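# Move the ring from the stake into the blue tray

## Task

Lift the ring up and off the stake, then set it down so it lies flat on the bottom of the blue tray.

## Robot and tools

Robot: two arms, left_arm and right_arm, mounted on opposite sides of a table. The left_arm base is near (+0.047, +0.464, +0.122) m and the right_arm base near (-0.023, -0.455, +0.135) m. The arm names do not match the sides of the camera images. Each arm has six revolute joints (joint 1 is the base waist, then shoulder, elbow, wrist pitch, wrist yaw, wrist roll) plus a two-finger parallel gripper.

Frames: the scene frame has its origin at the table centre, +z up, and the table surface at z = +0.020 m. Printed hand positions, orientations and velocities are in this frame. Motion offsets are not: each arm's offset is taken along the axes of that arm's own current Hand target. The gripper's fingers point along its +x and close along its y. end_effector_position is the point between the fingers, 3 to 4 cm behind the tips; only the last 1.5 cm of each finger pad is flat.

The 14-number row used by execute_actions and move: dx, dy, dz, rx, ry, rz, opening for left_arm, then the same seven for right_arm. Every number lies in [-1, 1]. The first six of each arm are an offset (not a pose) from the Hand target held when the action or move began; 1.0 equals 0.6 m of travel or 180 degrees, and rx, ry, rz form a single rotation vector. Sending six zeros re-commands the current Hand target. The opening is absolute: +1 is fully open (0.080 m), -1 fully closed, and empty fingers meet near -0.78. Always resend each gripper's desired opening, since 0 is a real command (half open).

execute_actions(actions, cameras): actions is a list of actions; each action is a list of 1 to 15 rows, one per 1/30 s step; a short action repeats its final row to fill 15 steps. Every row in an action counts from the action's start pose, so a repeated offset keeps moving further. An empty list returns state plus all camera images. cameras picks views by name, ["all"] or []; a bad name rejects the call.

move(target, speed, blend, opening_speed, grip_force, blocking, cameras): target is one 14-number row or a list of up to 15 rows, each counted from the same starting Hand targets. The grippers travel straight lines; all paths finish together within 10 s. speed is m/s (0.002 to 4.3, default 0.25), one value or one per target; rotation is capped at twice that in rad/s. blend (m) rounds corners in a list; 0 stops at each point. opening_speed (0.2 or more per second on the -1..+1 scale) ramps the fingers. grip_force is newtons per pad, 8 to 34, one value or one per arm, and persists. blocking=false returns early while the move continues. Moves do not avoid obstacles or the other arm, and the gripper lags and can overshoot at speed, especially with a stretched arm. Route paths around an arm's own base, not near it.

wait(seconds 0 to 10) holds the last commands; stop() brakes a running move; zoom_image(camera, region [x0, y0, x1, y1] pixels, at most 504 by 504) enlarges part of the newest image from cam_head_left, cam_head_right, cam_left_wrist or cam_right_wrist (each 896x504). read_manual gives licence texts only. finished_scene(scene) ends the current scene irreversibly; the goal must remain true without the robot holding anything.

Results: per-arm end_effector_position (m), end_effector_quat_wxyz, velocities, Joint positions (last entry is the opening in metres), Joint torques, External joint torques (estimate of outside push, includes held weight), grip_measured (same scale as opening, a couple of mm of bias), grip_effort_n (motor effort, negative closing), Hand target (the commanded pose after clipping), Tool commands, motor temperatures and fault lines. A move adds a move: line such as done, off_target, moving, held, blocked or fault, plus limits such as paced or held. blocked means the gripper stopped far from its goal, usually against something, and then holds in place.

Behaviour to expect: orientation commands are clipped to 32 degrees from the measured one per step. Grippers often stop short or droop under friction and weight; check position and tilt after each move and correct with an explicit offset. Tiny moves may not happen or may drift sideways. To grip, command an opening about 0.08 below grip_measured at first contact. Closing fully takes at least about 0.6 s.

Avoid: dropping the ring or releasing it while it moves, fast impacts with the table, stake or tray, pushing hard (a joint reaching its torque limit triggers a 10 s fault stop; limits are about 18 to 22 N m for the big joints and about 5.5 to 5.9 N m at the wrist), any contact between the two arms or grippers, strain on the wrist-camera cables, holding stretched or loaded poses long enough to overheat motors (MOTOR HOT from 50 °C, fault at 95 °C), sending far targets in one step (over-speed fault), and letting anything leave the table. Loose objects may occasionally get nudged by outside disturbances.

Each tool is called by a JSON object that holds its "method" and its "body", one argument or row to a line.

## Session

{"method": "execute_actions", "body": {
  "actions": []
}}

{"method": "zoom_image", "body": {
  "camera": "cam_head_left",
  "region": [390, 140, 630, 345]
}}

Scene clock: 0.00 s.
left_arm: end_effector_position=(-0.0951, +0.2537, +0.1803) grip_measured=+1.000 grip_effort_n=n/a end_effector_quat_wxyz=(+0.056, +0.650, +0.041, -0.757) | right_arm: end_effector_position=(+0.2584, -0.2519, +0.2246) grip_measured=+1.000 grip_effort_n=n/a end_effector_quat_wxyz=(+0.797, +0.231, +0.277, +0.484)
Joint positions: left_arm=[-0.521 1.48 0.865 -0.852 0.114 0.898 0.08] | right_arm=[-1.291 1.683 0.371 0.975 -0.85 0.455 0.08]
Joint velocities: within noise
Joint torques (N m): no reading
External joint torques (N m): no reading
Motor temperatures (°C): left_arm=[27 31 25 27 28 28] | right_arm=[25 34 28 30 29 33]
Heat: left arm: hottest shoulder 31 °C (+0.0 °C/min); right arm: hottest shoulder 34 °C (+0.0 °C/min).
Hand target: left_arm -0.0957, +0.2528, +0.1817; +0.058, +0.648, +0.039, -0.758 | right_arm +0.2592, -0.2516, +0.2266; +0.798, +0.231, +0.274, +0.486
Tool commands: left_gripper/opening=+1.0 right_gripper/opening=+1.0

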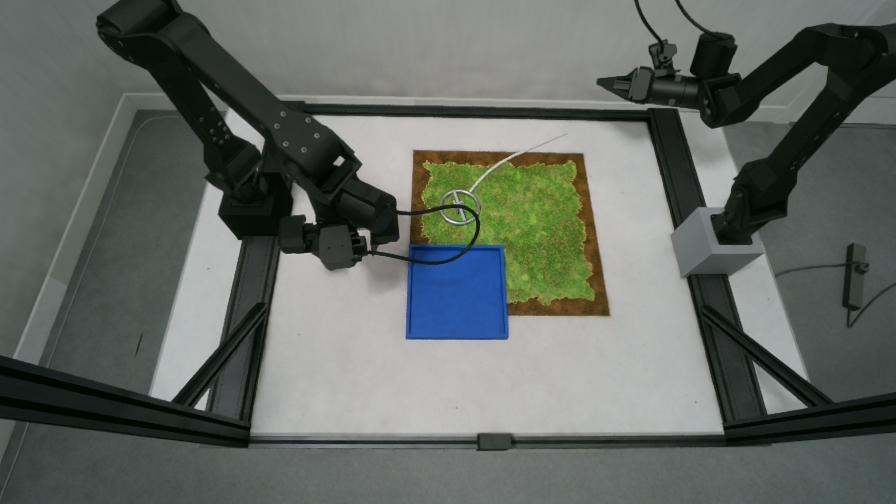

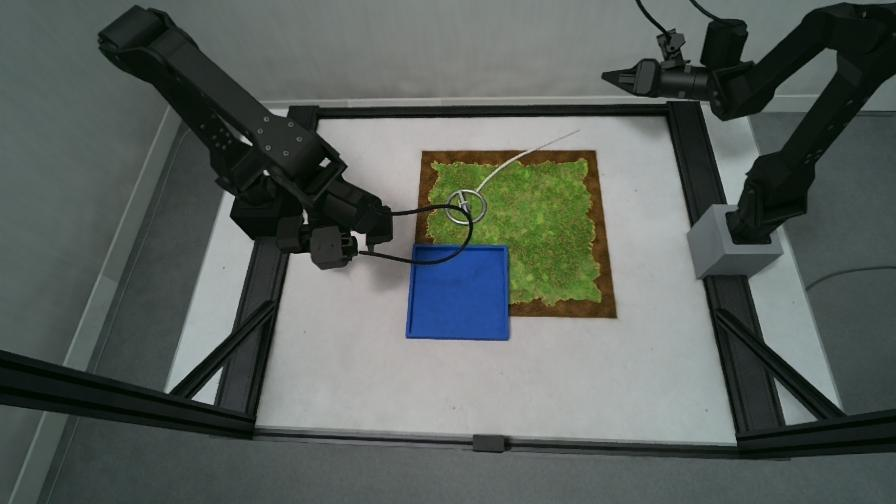

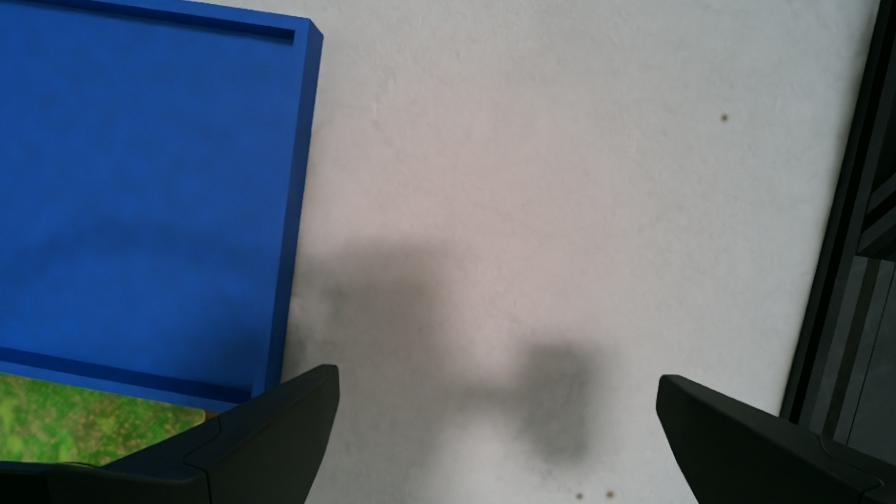

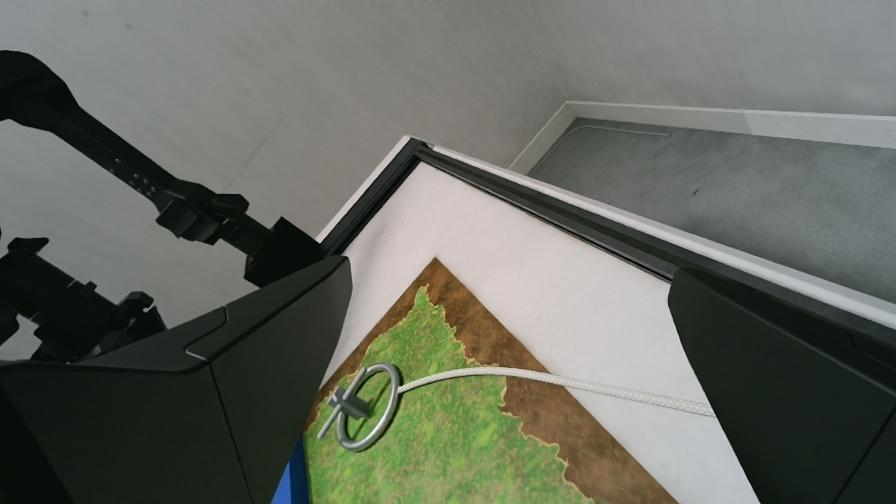

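Scaled by 2.100.

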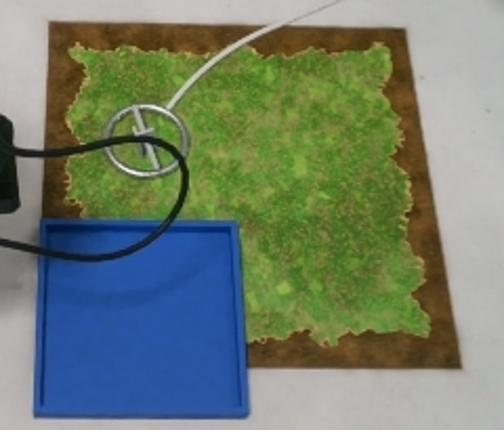

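{"method": "zoom_image", "body": {
  "camera": "cam_head_left",
  "region": [430, 180, 490, 235]
}}

{"method": "zoom_image", "body": {
  "camera": "cam_right_wrist",
  "region": [300, 340, 440, 470]
}}

Scaled by 8.400.

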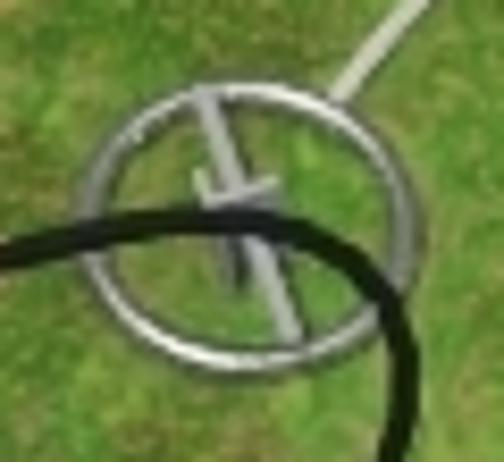

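Scaled by 3.600.

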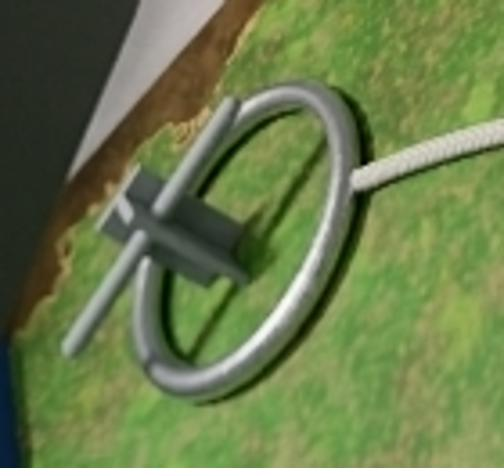

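{"method": "move", "body": {
  "target": [-0.1212,0.3068,-0.2827,-0.8427,0.0233,0.0648,-0.3,0.0492,0.1383,-0.3318,-0.2484,0.0424,0.1196,1],
  "speed": 0.25,
  "cameras": ["all"]
}}

Scene clock: 99.00 s.
left_arm: end_effector_position=(+0.1053, +0.0984, +0.2303) grip_measured=-0.296 grip_effort_n=-14.2 end_effector_quat_wxyz=(+0.694, +0.125, +0.698, -0.125) | right_arm: end_effector_position=(+0.0851, -0.1704, +0.1267) grip_measured=+1.000 grip_effort_n=-1.6 end_effector_quat_wxyz=(+0.676, -0.115, +0.122, +0.718)
Joint positions: left_arm=[0.167 1.954 1.626 -1.243 0.005 -1.056 0.022] | right_arm=[-0.699 2.2 0.182 1.575 -0.696 -0.275 0.08]
Joint torques (N m): left_arm=[0.03 -8.45 7.62 0.13 -0.25 -0.22] | right_arm=[0.21 -4.57 1.25 1.55 0.01 -0.12]
External joint torques (N m): left_arm=[-0.03 -0.34 2.22 -0.17 -0.2 -0.22] | right_arm=[0.22 0.24 0.77 0.08 0.19 -0.12]
Motor temperatures (°C): left_arm=[27 35 31 28 28 28] | right_arm=[25 36 30 35 29 33]
Heat: left arm: hottest shoulder 35 °C (+2.0 °C/min); right arm: hottest shoulder 36 °C (+0.0 °C/min).
Hand target: left_arm +0.1070, +0.0959, +0.2296; +0.696, +0.123, +0.697, -0.122 | right_arm +0.0851, -0.1698, +0.1248; +0.703, -0.074, +0.074, +0.703
Off the commanded pose: left_arm 0.003 m, 0 deg | right_arm 0.002 m, 8 deg.
joint sent to its limit (right arm) — joint 4 (wrist pitch), upper limit. The joint targets are off in orientation, not in position.
move: off_target (right_arm)

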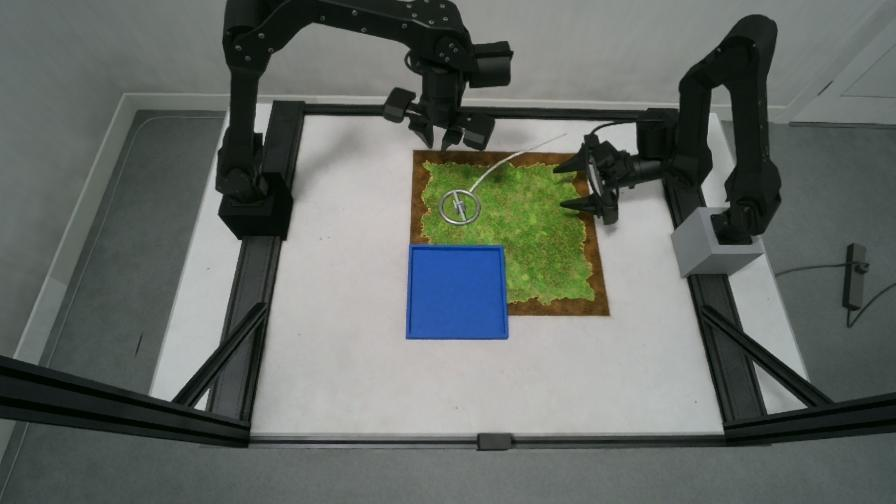

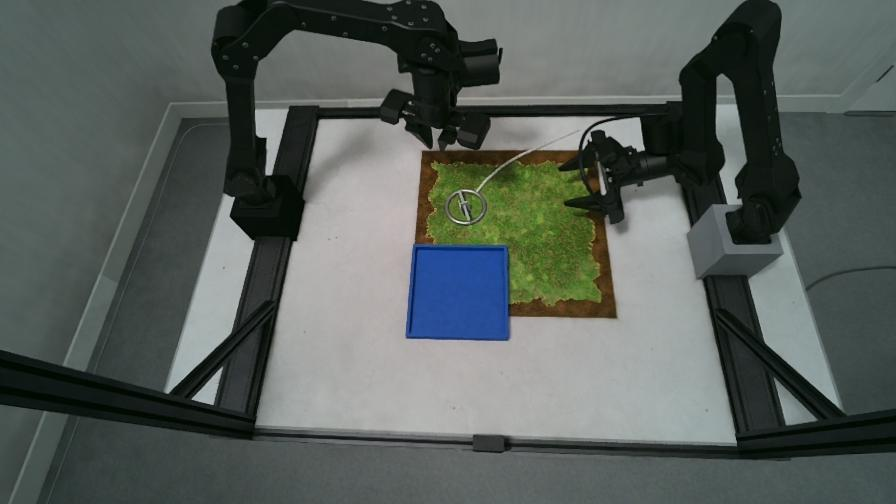

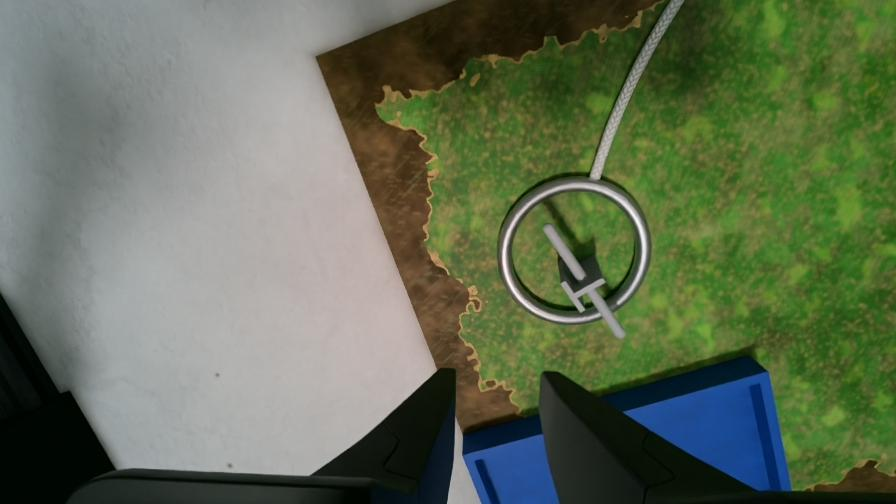

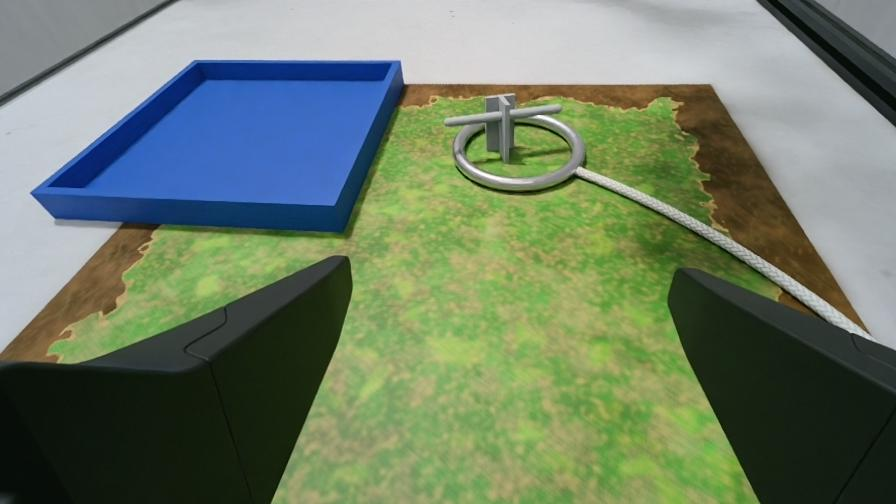

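{"method": "move", "body": {
  "target": [0.158,-0.0229,-0.0095,0,0,0,-0.3,0,0,0,0,0,0,1],
  "speed": 0.2,
  "cameras": ["cam_left_wrist","cam_right_wrist"]
}}

{"method": "zoom_image", "body": {
  "camera": "cam_right_wrist",
  "region": [420, 60, 620, 200]
}}

Scene clock: 121.93 s.
left_arm: end_effector_position=(+0.0972, +0.0836, +0.1385) grip_measured=-0.296 grip_effort_n=-14.2 end_effector_quat_wxyz=(+0.696, +0.120, +0.697, -0.127) | right_arm: end_effector_position=(+0.0852, -0.1703, +0.1268) grip_measured=+1.000 grip_effort_n=-1.6 end_effector_quat_wxyz=(+0.676, -0.115, +0.122, +0.718)
Joint positions: left_arm=[0.14 2.084 1.439 -0.918 0.004 -1.087 0.022] | right_arm=[-0.699 2.2 0.182 1.575 -0.696 -0.275 0.08]
Joint torques (N m): left_arm=[-0.24 -9.55 5.2 0.4 -0.23 -0.19] | right_arm=[0.22 -4.58 1.23 1.55 0.01 -0.11]
External joint torques (N m): left_arm=[-0.22 -0.89 0.11 0.1 -0.19 -0.19] | right_arm=[0.19 0.2 0.81 0.1 0.2 -0.12]
Heat: left arm: hottest shoulder 37 °C (+3.0 °C/min); right arm: hottest shoulder 35 °C (-1.0 °C/min).
Hand target: left_arm +0.0970, +0.0850, +0.1349; +0.696, +0.123, +0.696, -0.122 | right_arm +0.0852, -0.1697, +0.1248; +0.703, -0.074, +0.074, +0.703
Off the commanded pose: left_arm 0.004 m, 1 deg | right_arm 0.002 m, 8 deg.
joint sent to its limit (right arm) — joint 4 (wrist pitch), upper limit. The joint targets are off in orientation, not in position.
move: off_target (right_arm)
Images, in order (width x height): cam_left_wrist 896x504, cam_right_wrist 896x504.

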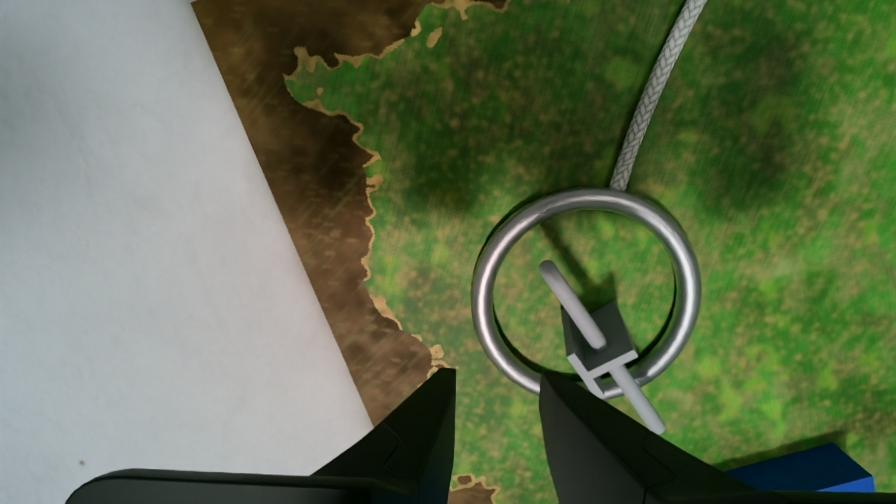

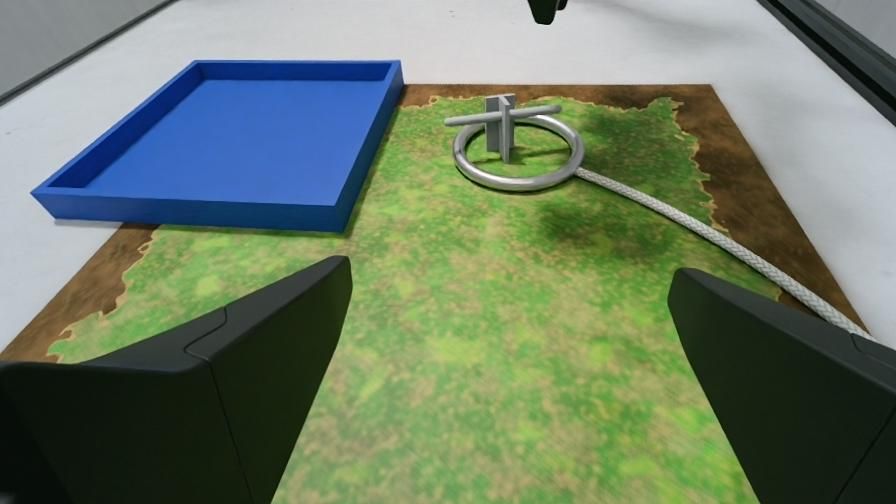

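Scaled by 2.520.

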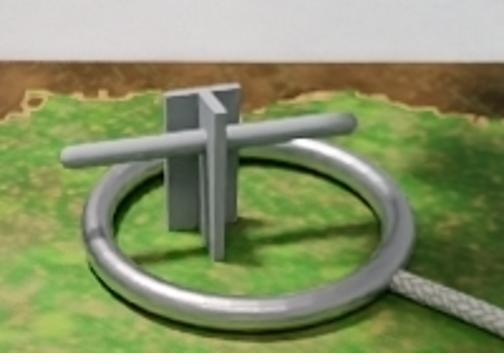

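{"method": "zoom_image", "body": {
  "camera": "cam_left_wrist",
  "region": [450, 170, 730, 450]
}}

Scaled by 1.800.

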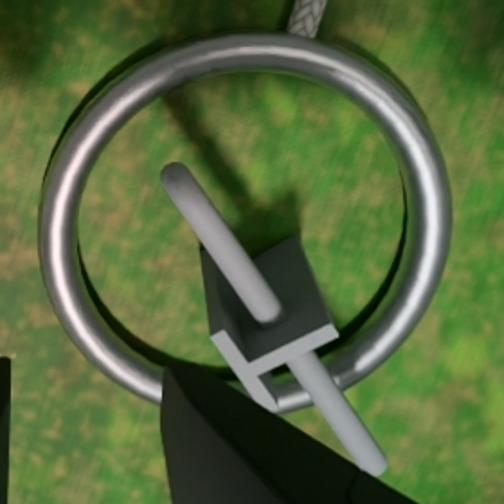

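{"method": "move", "body": {
  "target": [-0.005,-0.1363,0,0,0,0,-0.4,0,0,0,0,0,0,1],
  "speed": 0.15,
  "cameras": ["cam_left_wrist","cam_right_wrist"]
}}

Scene clock: 213.53 s.
left_arm: end_effector_position=(+0.0680, +0.0100, +0.1404) grip_measured=-0.396 grip_effort_n=-13.7 end_effector_quat_wxyz=(+0.695, +0.124, +0.697, -0.126) | right_arm: end_effector_position=(+0.0852, -0.1703, +0.1268) grip_measured=+1.000 grip_effort_n=-2.1 end_effector_quat_wxyz=(+0.676, -0.115, +0.122, +0.718)
Joint positions: left_arm=[0.055 2.359 1.905 -1.115 0.004 -1.17 0.017] | right_arm=[-0.699 2.2 0.182 1.575 -0.696 -0.275 0.08]
Joint torques (N m): left_arm=[-0.07 -11.02 7.33 0.09 -0.22 -0.2] | right_arm=[0.22 -4.58 1.21 1.55 0.01 -0.11]
External joint torques (N m): left_arm=[-0.09 -0.53 2.03 -0.19 -0.17 -0.2] | right_arm=[0.22 0.23 0.74 0.09 0.19 -0.12]
Motor temperatures (°C): left_arm=[27 41 29 27 28 28] | right_arm=[25 33 28 36 29 33]
Heat: left arm: hottest shoulder 41 °C (+2.0 °C/min); right arm: hottest wrist pitch 36 °C (+1.0 °C/min).
Hand target: left_arm +0.0688, +0.0082, +0.1377; +0.696, +0.123, +0.697, -0.123 | right_arm +0.0852, -0.1697, +0.1248; +0.703, -0.074, +0.074, +0.703
Off the commanded pose: left_arm 0.003 m, 0 deg | right_arm 0.002 m, 8 deg.
joint sent to its limit (right arm) — joint 4 (wrist pitch), upper limit. The joint targets are off in orientation, not in position.
move: off_target (right_arm)
Images, in order (width x height): cam_left_wrist 896x504, cam_right_wrist 896x504.

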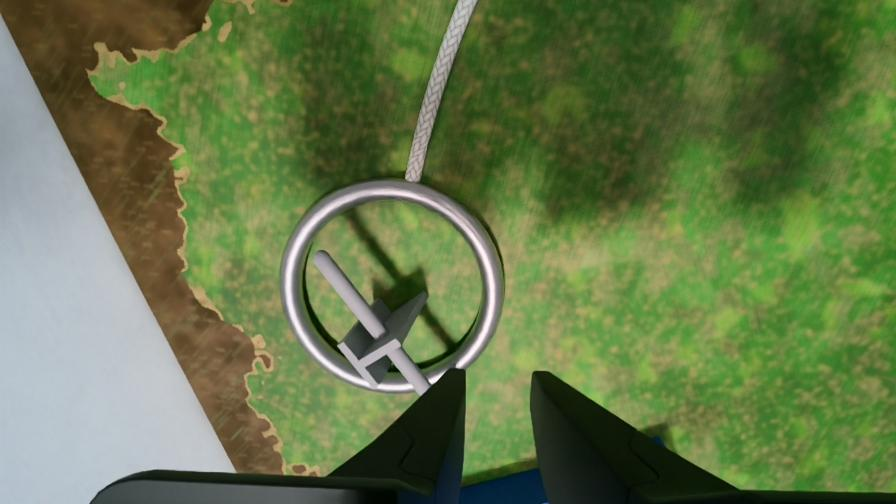

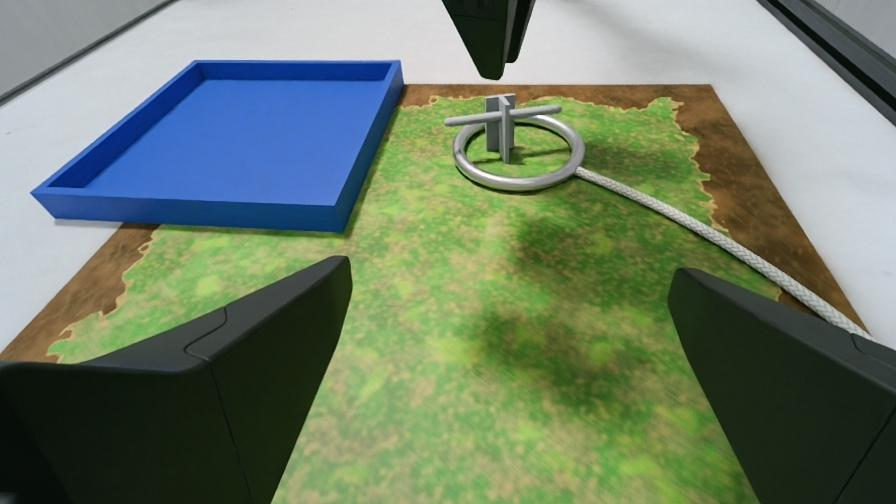

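{"method": "move", "body": {
  "target": [0.0595,-0.0033,0.0033,0,0,0,-0.4,0,0,0,0,0,0,1],
  "speed": 0.15,
  "cameras": ["cam_left_wrist","cam_right_wrist"]
}}

Scene clock: 219.90 s.
left_arm: end_effector_position=(+0.0685, +0.0036, +0.1073) grip_measured=-0.396 grip_effort_n=-14.2 end_effector_quat_wxyz=(+0.695, +0.120, +0.697, -0.129) | right_arm: end_effector_position=(+0.0852, -0.1703, +0.1268) grip_measured=+1.000 grip_effort_n=-1.6 end_effector_quat_wxyz=(+0.676, -0.115, +0.122, +0.718)
Joint positions: left_arm=[0.055 2.416 1.871 -1.015 0.004 -1.17 0.017] | right_arm=[-0.699 2.2 0.182 1.575 -0.696 -0.275 0.08]
Joint torques (N m): left_arm=[0.08 -11.73 5.35 0.43 -0.23 -0.12] | right_arm=[0.21 -4.58 1.23 1.55 0.01 -0.12]
External joint torques (N m): left_arm=[0.08 -1.02 0.1 0.12 -0.18 -0.12] | right_arm=[0.2 0.22 0.75 0.09 0.19 -0.12]
Heat: left arm: hottest shoulder 41 °C (+2.0 °C/min); right arm: hottest wrist pitch 36 °C (+1.0 °C/min).
Hand target: left_arm +0.0701, +0.0057, +0.1020; +0.696, +0.123, +0.697, -0.122 | right_arm +0.0852, -0.1697, +0.1248; +0.703, -0.074, +0.074, +0.703
Off the commanded pose: left_arm 0.006 m, 1 deg | right_arm 0.002 m, 8 deg.
joint sent to its limit (right arm) — joint 4 (wrist pitch), upper limit. The joint targets are off in orientation, not in position.
move: off_target (right_arm)
Images, in order (width x height): cam_left_wrist 896x504, cam_right_wrist 896x504.

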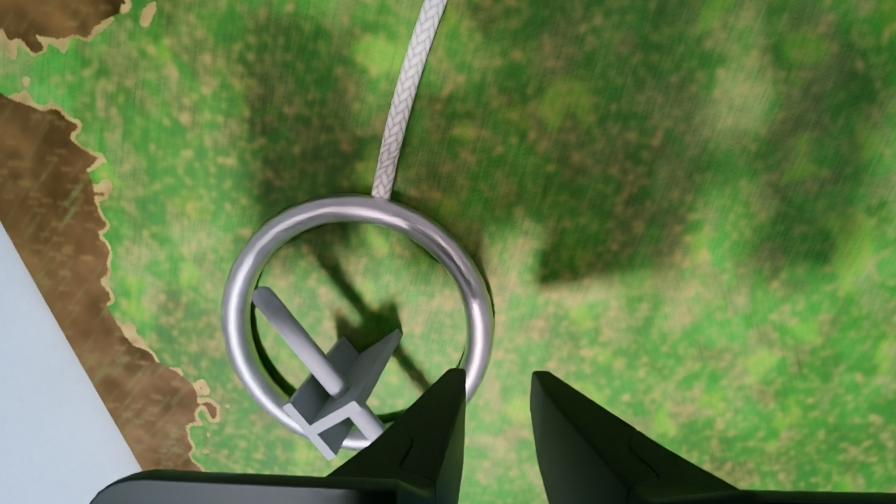

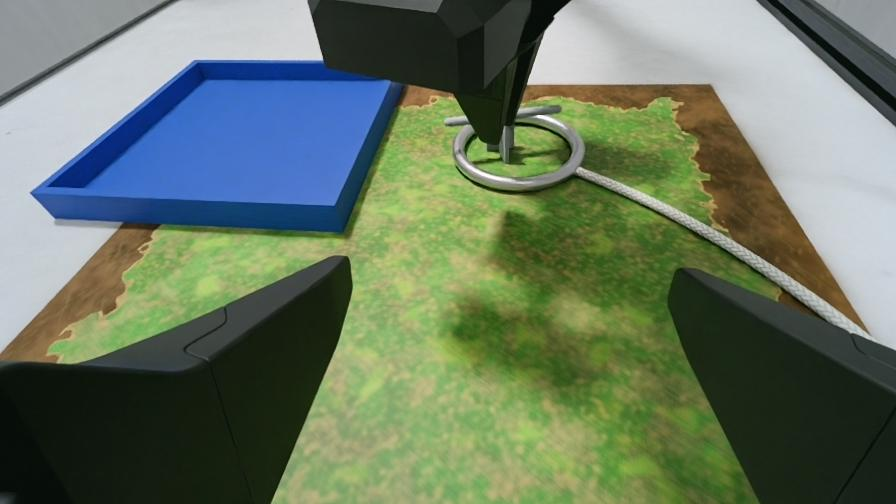

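{"method": "move", "body": {
  "target": [0.037, 0.006, 0, 0, 0, 0, -0.4, 0, 0, 0, 0, 0, 0, 1],
  "speed": 0.1,
  "cameras": ["cam_left_wrist", "cam_right_wrist"]
}}

Scene clock: 261.00 s.
left_arm: end_effector_position=(+0.0698, +0.0061, +0.0860) grip_measured=-0.396 grip_effort_n=-14.2 end_effector_quat_wxyz=(+0.696, +0.118, +0.697, -0.129) | right_arm: end_effector_position=(+0.0852, -0.1703, +0.1268) grip_measured=+1.000 grip_effort_n=-1.6 end_effector_quat_wxyz=(+0.676, -0.115, +0.122, +0.718)
Joint positions: left_arm=[0.058 2.435 1.816 -0.938 0.004 -1.17 0.017] | right_arm=[-0.699 2.2 0.182 1.575 -0.696 -0.275 0.08]
Joint torques (N m): left_arm=[0.1 -11.48 5.06 0.45 -0.22 -0.01] | right_arm=[0.24 -4.59 1.25 1.55 0.01 -0.11]
External joint torques (N m): left_arm=[0.1 -0.76 -0.1 0.12 -0.17 -0.01] | right_arm=[0.23 0.19 0.78 0.1 0.19 -0.11]
Heat: left arm: hottest shoulder 44 °C (+4.0 °C/min); right arm: hottest wrist pitch 36 °C (+1.0 °C/min).
Hand target: left_arm +0.0712, +0.0091, +0.0798; +0.696, +0.123, +0.697, -0.123 | right_arm +0.0852, -0.1697, +0.1248; +0.703, -0.074, +0.074, +0.703
Off the commanded pose: left_arm 0.007 m, 1 deg | right_arm 0.002 m, 8 deg.
joint sent to its limit (right arm) — joint 4 (wrist pitch), upper limit. The joint targets are off in orientation, not in position.
move: off_target (right_arm)
Images, in order (width x height): cam_left_wrist 896x504, cam_right_wrist 896x504.

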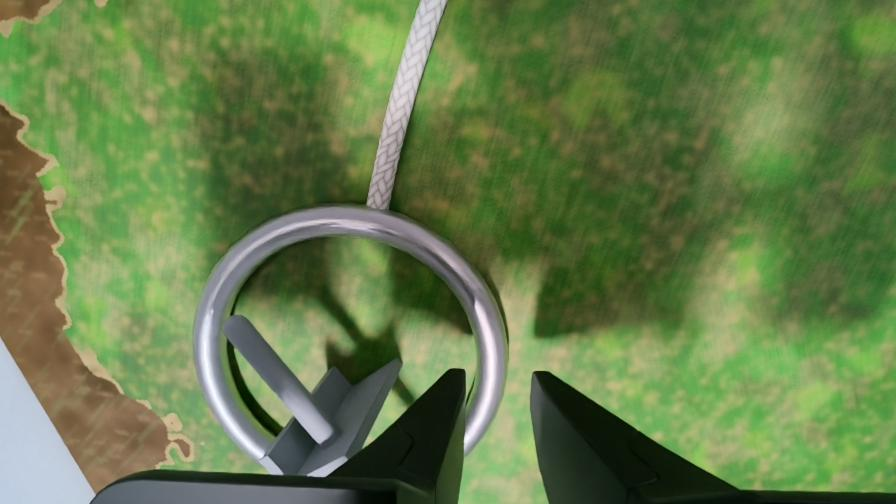

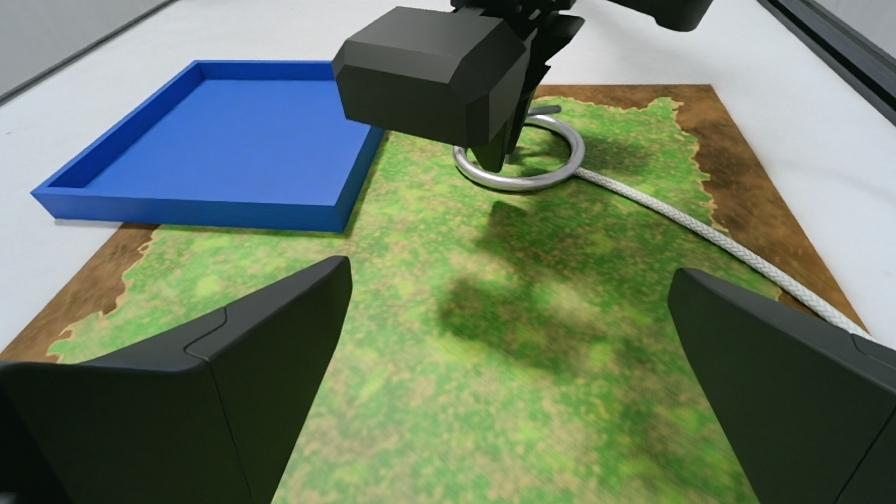

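{"method": "move", "body": {
  "target": [
    [0.0315, 0, 0, 0, 0, 0, -0.4, 0, 0, 0, 0, 0, 0, 1],
    [0.0315, 0, 0, 0, 0, 0, -0.74, 0, 0, 0, 0, 0, 0, 1]
  ],
  "speed": 0.1,
  "opening_speed": 0.6,
  "cameras": ["cam_left_wrist", "cam_right_wrist"]
}}

Scene clock: 268.60 s.
left_arm: end_effector_position=(+0.0700, +0.0059, +0.0673) grip_measured=-0.617 grip_effort_n=-83.5 end_effector_quat_wxyz=(+0.696, +0.118, +0.697, -0.129) | right_arm: end_effector_position=(+0.0852, -0.1703, +0.1268) grip_measured=+1.000 grip_effort_n=-1.2 end_effector_quat_wxyz=(+0.676, -0.115, +0.122, +0.718)
Joint positions: left_arm=[0.058 2.467 1.795 -0.885 0.004 -1.17 0.007] | right_arm=[-0.699 2.2 0.182 1.575 -0.696 -0.275 0.08]
Joint torques (N m): left_arm=[0.07 -11.45 4.99 0.45 -0.22 -0.01] | right_arm=[0.22 -4.58 1.23 1.56 0.01 -0.12]
External joint torques (N m): left_arm=[0.09 -0.83 0.04 0.15 -0.18 -0.01] | right_arm=[0.21 0.22 0.74 0.1 0.19 -0.12]
Motor temperatures (°C): left_arm=[27 46 29 28 28 28] | right_arm=[25 33 28 36 29 33]
Heat: left arm: hottest shoulder 46 °C (+6.0 °C/min); right arm: hottest wrist pitch 36 °C (+0.0 °C/min).
Hand target: left_arm +0.0713, +0.0091, +0.0610; +0.696, +0.123, +0.697, -0.122 | right_arm +0.0852, -0.1697, +0.1248; +0.703, -0.074, +0.074, +0.703
Off the commanded pose: left_arm 0.007 m, 1 deg | right_arm 0.002 m, 8 deg.
joint sent to its limit (right arm) — joint 4 (wrist pitch), upper limit. The joint targets are off in orientation, not in position.
move: off_target (right_arm)
Images, in order (width x height): cam_left_wrist 896x504, cam_right_wrist 896x504.

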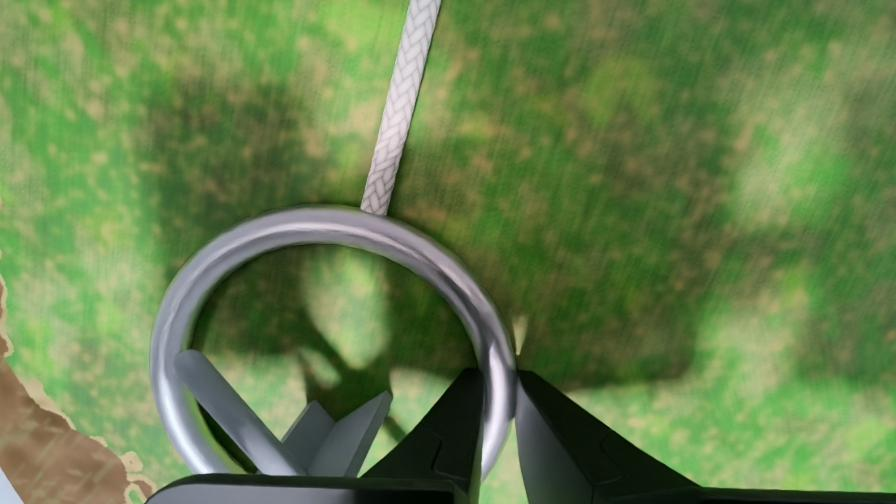

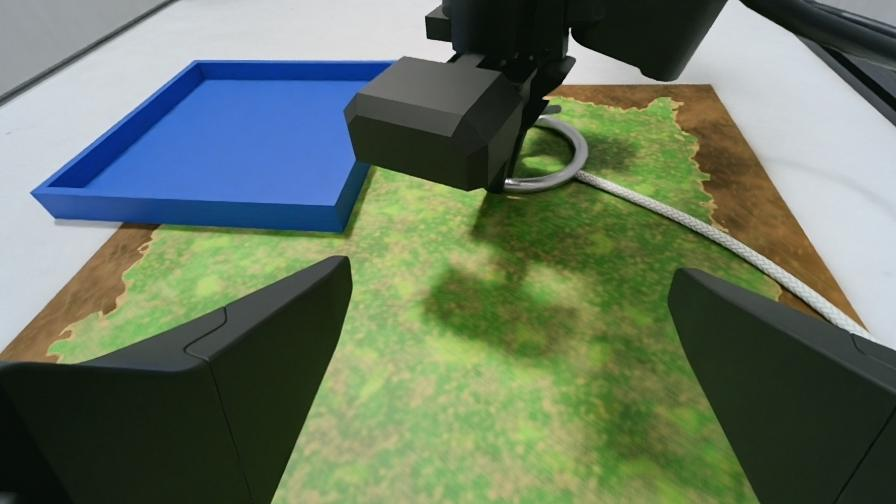

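{"method": "move", "body": {
  "target": [
    [-0.022, 0, 0, 0, 0, 0, -0.74, 0, 0, 0, 0, 0, 0, 1],
    [-0.055, -0.0132, -0.0410, 0, 0, 0, -0.74, 0, 0, 0, 0, 0, 0, 1]
  ],
  "speed": 0.12,
  "blend": [0.004, 0],
  "cameras": ["cam_left_wrist", "cam_right_wrist"]
}}

Scene clock: 290.40 s.
left_arm: end_effector_position=(+0.0444, +0.0167, +0.0807) grip_measured=-0.617 grip_effort_n=-83.5 end_effector_quat_wxyz=(+0.693, +0.137, +0.699, -0.113) | right_arm: end_effector_position=(+0.0852, -0.1703, +0.1268) grip_measured=+1.000 grip_effort_n=-1.6 end_effector_quat_wxyz=(+0.676, -0.115, +0.122, +0.718)
Joint positions: left_arm=[0.002 2.441 1.804 -0.969 0.004 -1.221 0.007] | right_arm=[-0.699 2.2 0.182 1.575 -0.696 -0.275 0.08]
Joint torques (N m): left_arm=[0.03 -15.92 7.06 -0.04 -0.2 -0.2] | right_arm=[0.2 -4.58 1.21 1.55 0.01 -0.11]
External joint torques (N m): left_arm=[-0.05 -5.33 2.07 -0.26 -0.14 -0.2] | right_arm=[0.2 0.22 0.76 0.09 0.19 -0.11]
Heat: left arm: hottest shoulder 47 °C (+5.1 °C/min); right arm: hottest wrist pitch 36 °C (+0.0 °C/min).
Hand target: left_arm +0.0454, +0.0101, +0.0940; +0.696, +0.123, +0.697, -0.123 | right_arm +0.0852, -0.1697, +0.1248; +0.703, -0.074, +0.074, +0.703
Off the commanded pose: left_arm 0.015 m, 2 deg | right_arm 0.002 m, 8 deg.
joint sent to its limit (right arm) — joint 4 (wrist pitch), upper limit. The joint targets are off in orientation, not in position.
move: off_target (left_arm, right_arm)
Images, in order (width x height): cam_left_wrist 896x504, cam_right_wrist 896x504.

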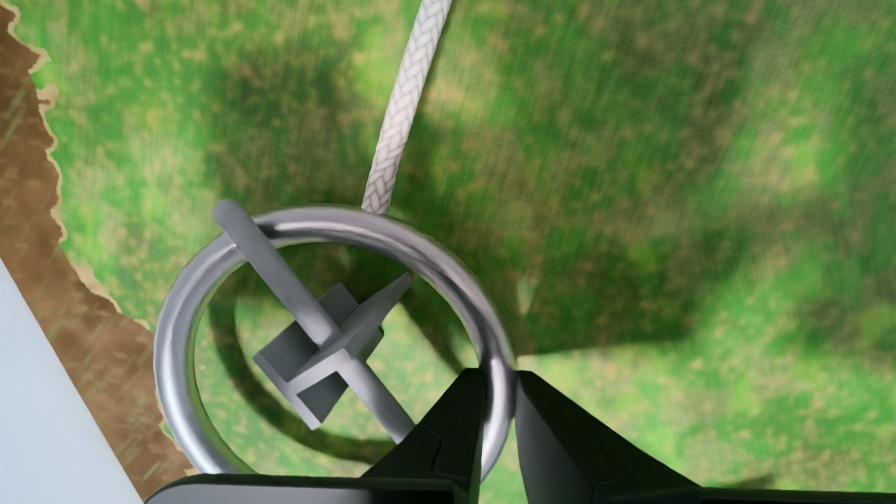

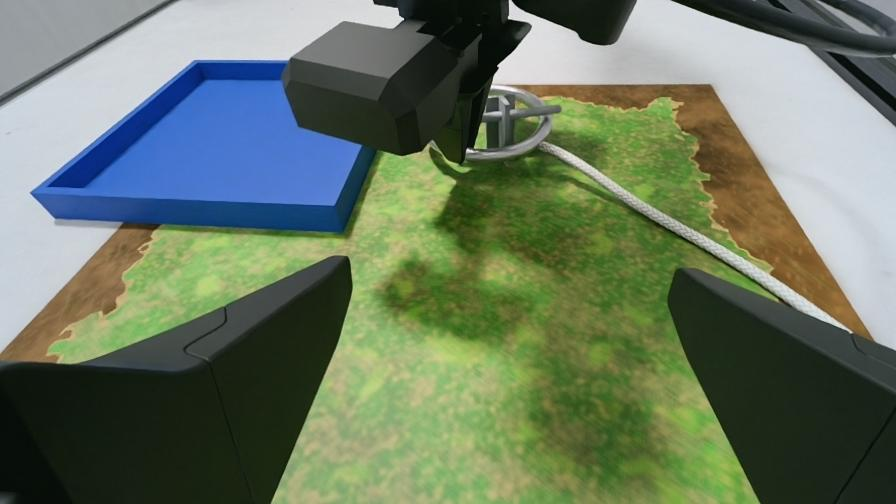

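{"method": "move", "body": {
  "target": [0.004, -0.0191, 0.0069, 0, 0, 0, -0.74, 0, 0, 0, 0, 0, 0, 1],
  "speed": 0.12,
  "cameras": ["cam_left_wrist", "cam_right_wrist"]
}}

Scene clock: 323.93 s.
left_arm: end_effector_position=(+0.0444, +0.0012, +0.0910) grip_measured=-0.617 grip_effort_n=-83.5 end_effector_quat_wxyz=(+0.694, +0.127, +0.698, -0.122) | right_arm: end_effector_position=(+0.0852, -0.1703, +0.1268) grip_measured=+1.000 grip_effort_n=-1.6 end_effector_quat_wxyz=(+0.676, -0.115, +0.122, +0.718)
Joint positions: left_arm=[0.002 2.464 1.891 -1.005 0.004 -1.222 0.007] | right_arm=[-0.699 2.2 0.182 1.575 -0.696 -0.275 0.08]
Joint torques (N m): left_arm=[0 -12.13 7.66 0.03 -0.2 -0.17] | right_arm=[0.21 -4.58 1.24 1.55 0.01 -0.11]
External joint torques (N m): left_arm=[0.02 -1.24 2.48 -0.25 -0.15 -0.17] | right_arm=[0.23 0.25 0.75 0.08 0.18 -0.11]
Motor temperatures (°C): left_arm=[27 68 30 27 28 28] | right_arm=[25 32 28 37 29 33]
Heat: left arm: hottest shoulder 68 °C (+23.0 °C/min); right arm: hottest wrist pitch 37 °C (+1.0 °C/min). Fold the left arm in close to its base, or ease its load, before you think long.
Hand target: left_arm +0.0454, -0.0021, +0.0916; +0.696, +0.123, +0.697, -0.123 | right_arm +0.0852, -0.1697, +0.1248; +0.703, -0.074, +0.074, +0.703
Off the commanded pose: left_arm 0.004 m, 0 deg | right_arm 0.002 m, 8 deg.
MOTOR HOT: joint 2 (shoulder) of the left arm reports 68 °C; the controller stops that arm at 95 °C. To cool a motor, set the load down, stop pushing, or move to a pose that needs little force.
joint sent to its limit (right arm) — joint 4 (wrist pitch), upper limit. The joint targets are off in orientation, not in position.
move: off_target (right_arm)
Images, in order (width x height): cam_left_wrist 896x504, cam_right_wrist 896x504.

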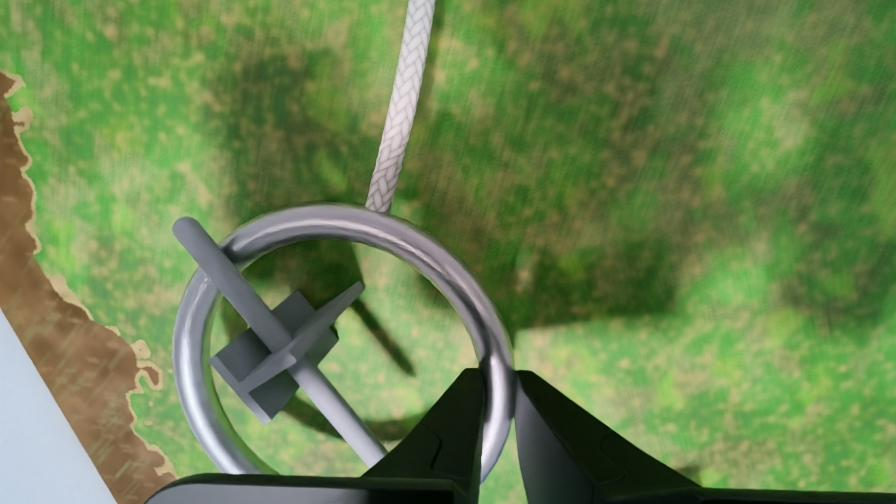

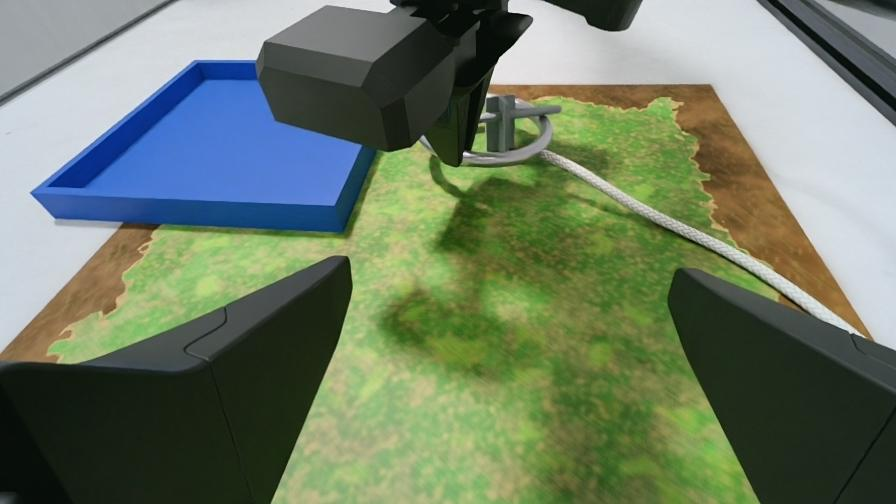

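{"method": "move", "body": {
  "target": [-0.0473, 0.0161, 0.0195, 0, 0.0897, -0.0656, -0.74, 0, 0, 0, 0, 0, 0, 1],
  "speed": 0.15,
  "cameras": ["cam_left_wrist", "cam_right_wrist"]
}}

Scene clock: 347.90 s.
left_arm: end_effector_position=(+0.0601, +0.0050, +0.1086) grip_measured=-0.617 grip_effort_n=-83.5 end_effector_quat_wxyz=(+0.575, +0.073, +0.798, -0.163) | right_arm: end_effector_position=(+0.0852, -0.1703, +0.1268) grip_measured=+1.000 grip_effort_n=-1.6 end_effector_quat_wxyz=(+0.676, -0.115, +0.122, +0.718)
Joint positions: left_arm=[0.145 2.395 1.802 -0.951 0.34 -1.097 0.007] | right_arm=[-0.699 2.2 0.182 1.575 -0.696 -0.275 0.08]
Joint torques (N m): left_arm=[-0.01 -16.37 5.19 0.42 0.28 0.11] | right_arm=[0.22 -4.58 1.23 1.55 0.01 -0.11]
External joint torques (N m): left_arm=[0 -5.8 -0.04 0.07 0.12 0.1] | right_arm=[0.25 0.25 0.71 0.08 0.19 -0.12]
Motor temperatures (°C): left_arm=[27 65 34 27 28 28] | right_arm=[25 32 28 37 29 33]
Heat: left arm: hottest shoulder 65 °C (+19.0 °C/min); right arm: hottest wrist pitch 37 °C (+1.0 °C/min). Fold the left arm in close to its base, or ease its load, before you think long.
Hand target: left_arm +0.0598, +0.0029, +0.1200; +0.575, +0.067, +0.796, -0.175 | right_arm +0.0852, -0.1697, +0.1248; +0.703, -0.074, +0.074, +0.703
Off the commanded pose: left_arm 0.012 m, 2 deg | right_arm 0.002 m, 8 deg.
MOTOR HOT: still on. Joint 2 (shoulder) of the left arm reports 65 °C.
joint sent to its limit (right arm) — joint 4 (wrist pitch), upper limit. The joint targets are off in orientation, not in position.
move: off_target (left_arm, right_arm)
Images, in order (width x height): cam_left_wrist 896x504, cam_right_wrist 896x504.

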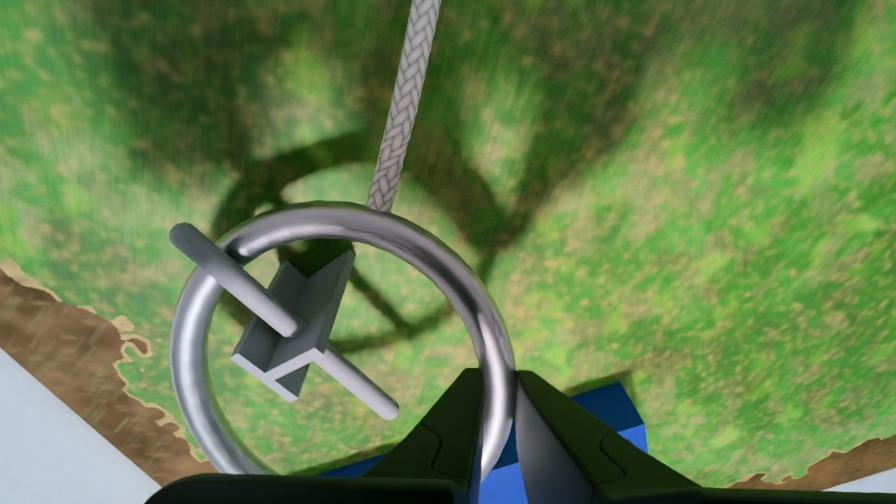

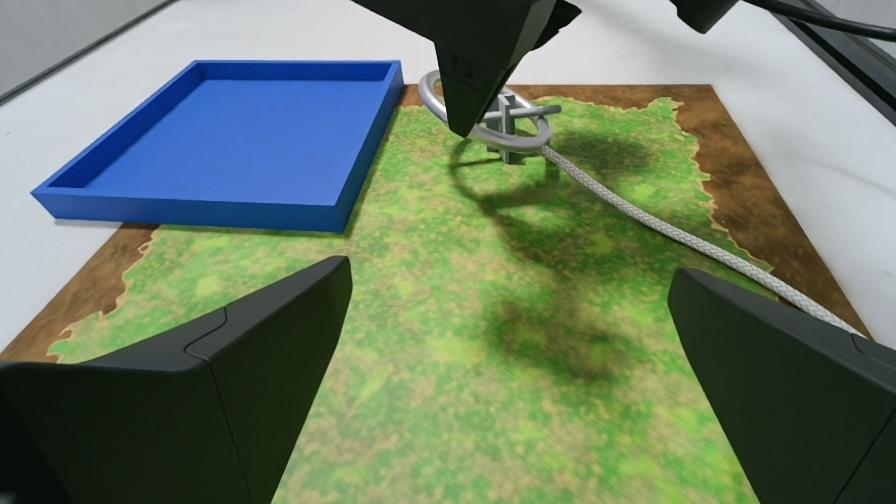

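{"method": "move", "body": {
  "target": [
    [-0.0211, 0.0280, 0.0270, 0, 0, 0, -0.74, 0, 0, 0, 0, 0, 0, 1],
    [-0.1151, 0.0078, -0.0007, 0, -0.036, 0.026, -0.74, 0, 0, 0, 0, 0, 0, 1]
  ],
  "speed": 0.2,
  "blend": [0.004, 0],
  "cameras": ["cam_left_wrist", "cam_right_wrist"]
}}

Scene clock: 364.90 s.
left_arm: end_effector_position=(+0.0822, +0.0171, +0.1759) grip_measured=-0.617 grip_effort_n=-83.5 end_effector_quat_wxyz=(+0.622, +0.097, +0.762, -0.149) | right_arm: end_effector_position=(+0.0852, -0.1703, +0.1268) grip_measured=+1.000 grip_effort_n=-1.6 end_effector_quat_wxyz=(+0.676, -0.115, +0.122, +0.718)
Joint positions: left_arm=[0.156 2.297 1.927 -1.194 0.211 -1.071 0.007] | right_arm=[-0.699 2.2 0.182 1.575 -0.696 -0.275 0.08]
Joint torques (N m): left_arm=[-0.04 -13.87 7.69 0.01 -0.05 -0.19] | right_arm=[0.22 -4.58 1.23 1.55 0.01 -0.11]
External joint torques (N m): left_arm=[-0.12 -3.63 2.28 -0.3 -0.13 -0.2] | right_arm=[0.22 0.2 0.75 0.1 0.18 -0.11]
Motor temperatures (°C): left_arm=[27 70 32 27 28 28] | right_arm=[25 32 28 37 29 33]
Heat: left arm: hottest shoulder 70 °C (+11.0 °C/min); right arm: hottest wrist pitch 37 °C (+1.0 °C/min). Fold the left arm in close to its base, or ease its load, before you think long.
Hand target: left_arm +0.0835, +0.0139, +0.1841; +0.626, +0.089, +0.759, -0.155 | right_arm +0.0852, -0.1697, +0.1248; +0.703, -0.074, +0.074, +0.703
Off the commanded pose: left_arm 0.009 m, 1 deg | right_arm 0.002 m, 8 deg.
MOTOR HOT: still on. Joint 2 (shoulder) of the left arm reports 70 °C.
joint sent to its limit (right arm) — joint 4 (wrist pitch), upper limit. The joint targets are off in orientation, not in position.
move: off_target (left_arm, right_arm)
Images, in order (width x height): cam_left_wrist 896x504, cam_right_wrist 896x504.

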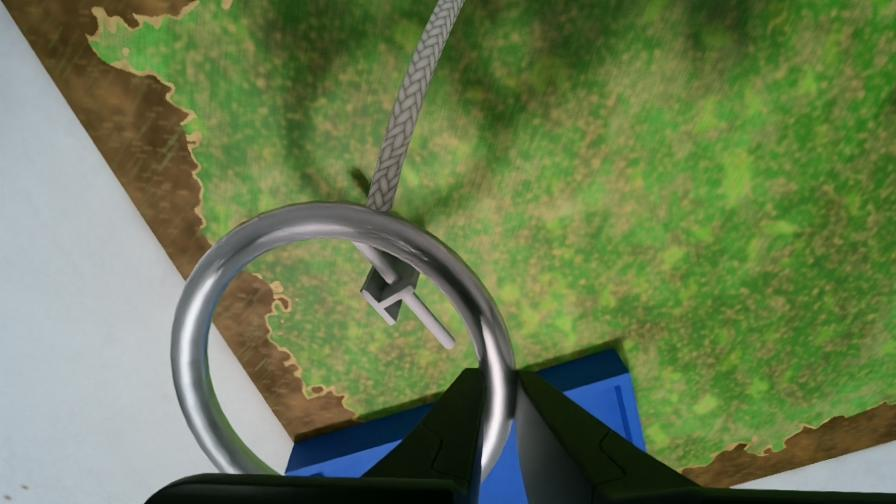

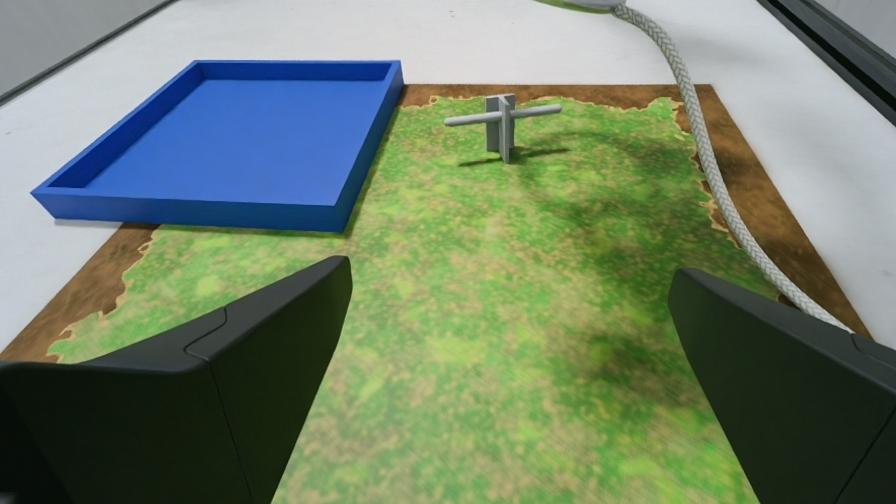

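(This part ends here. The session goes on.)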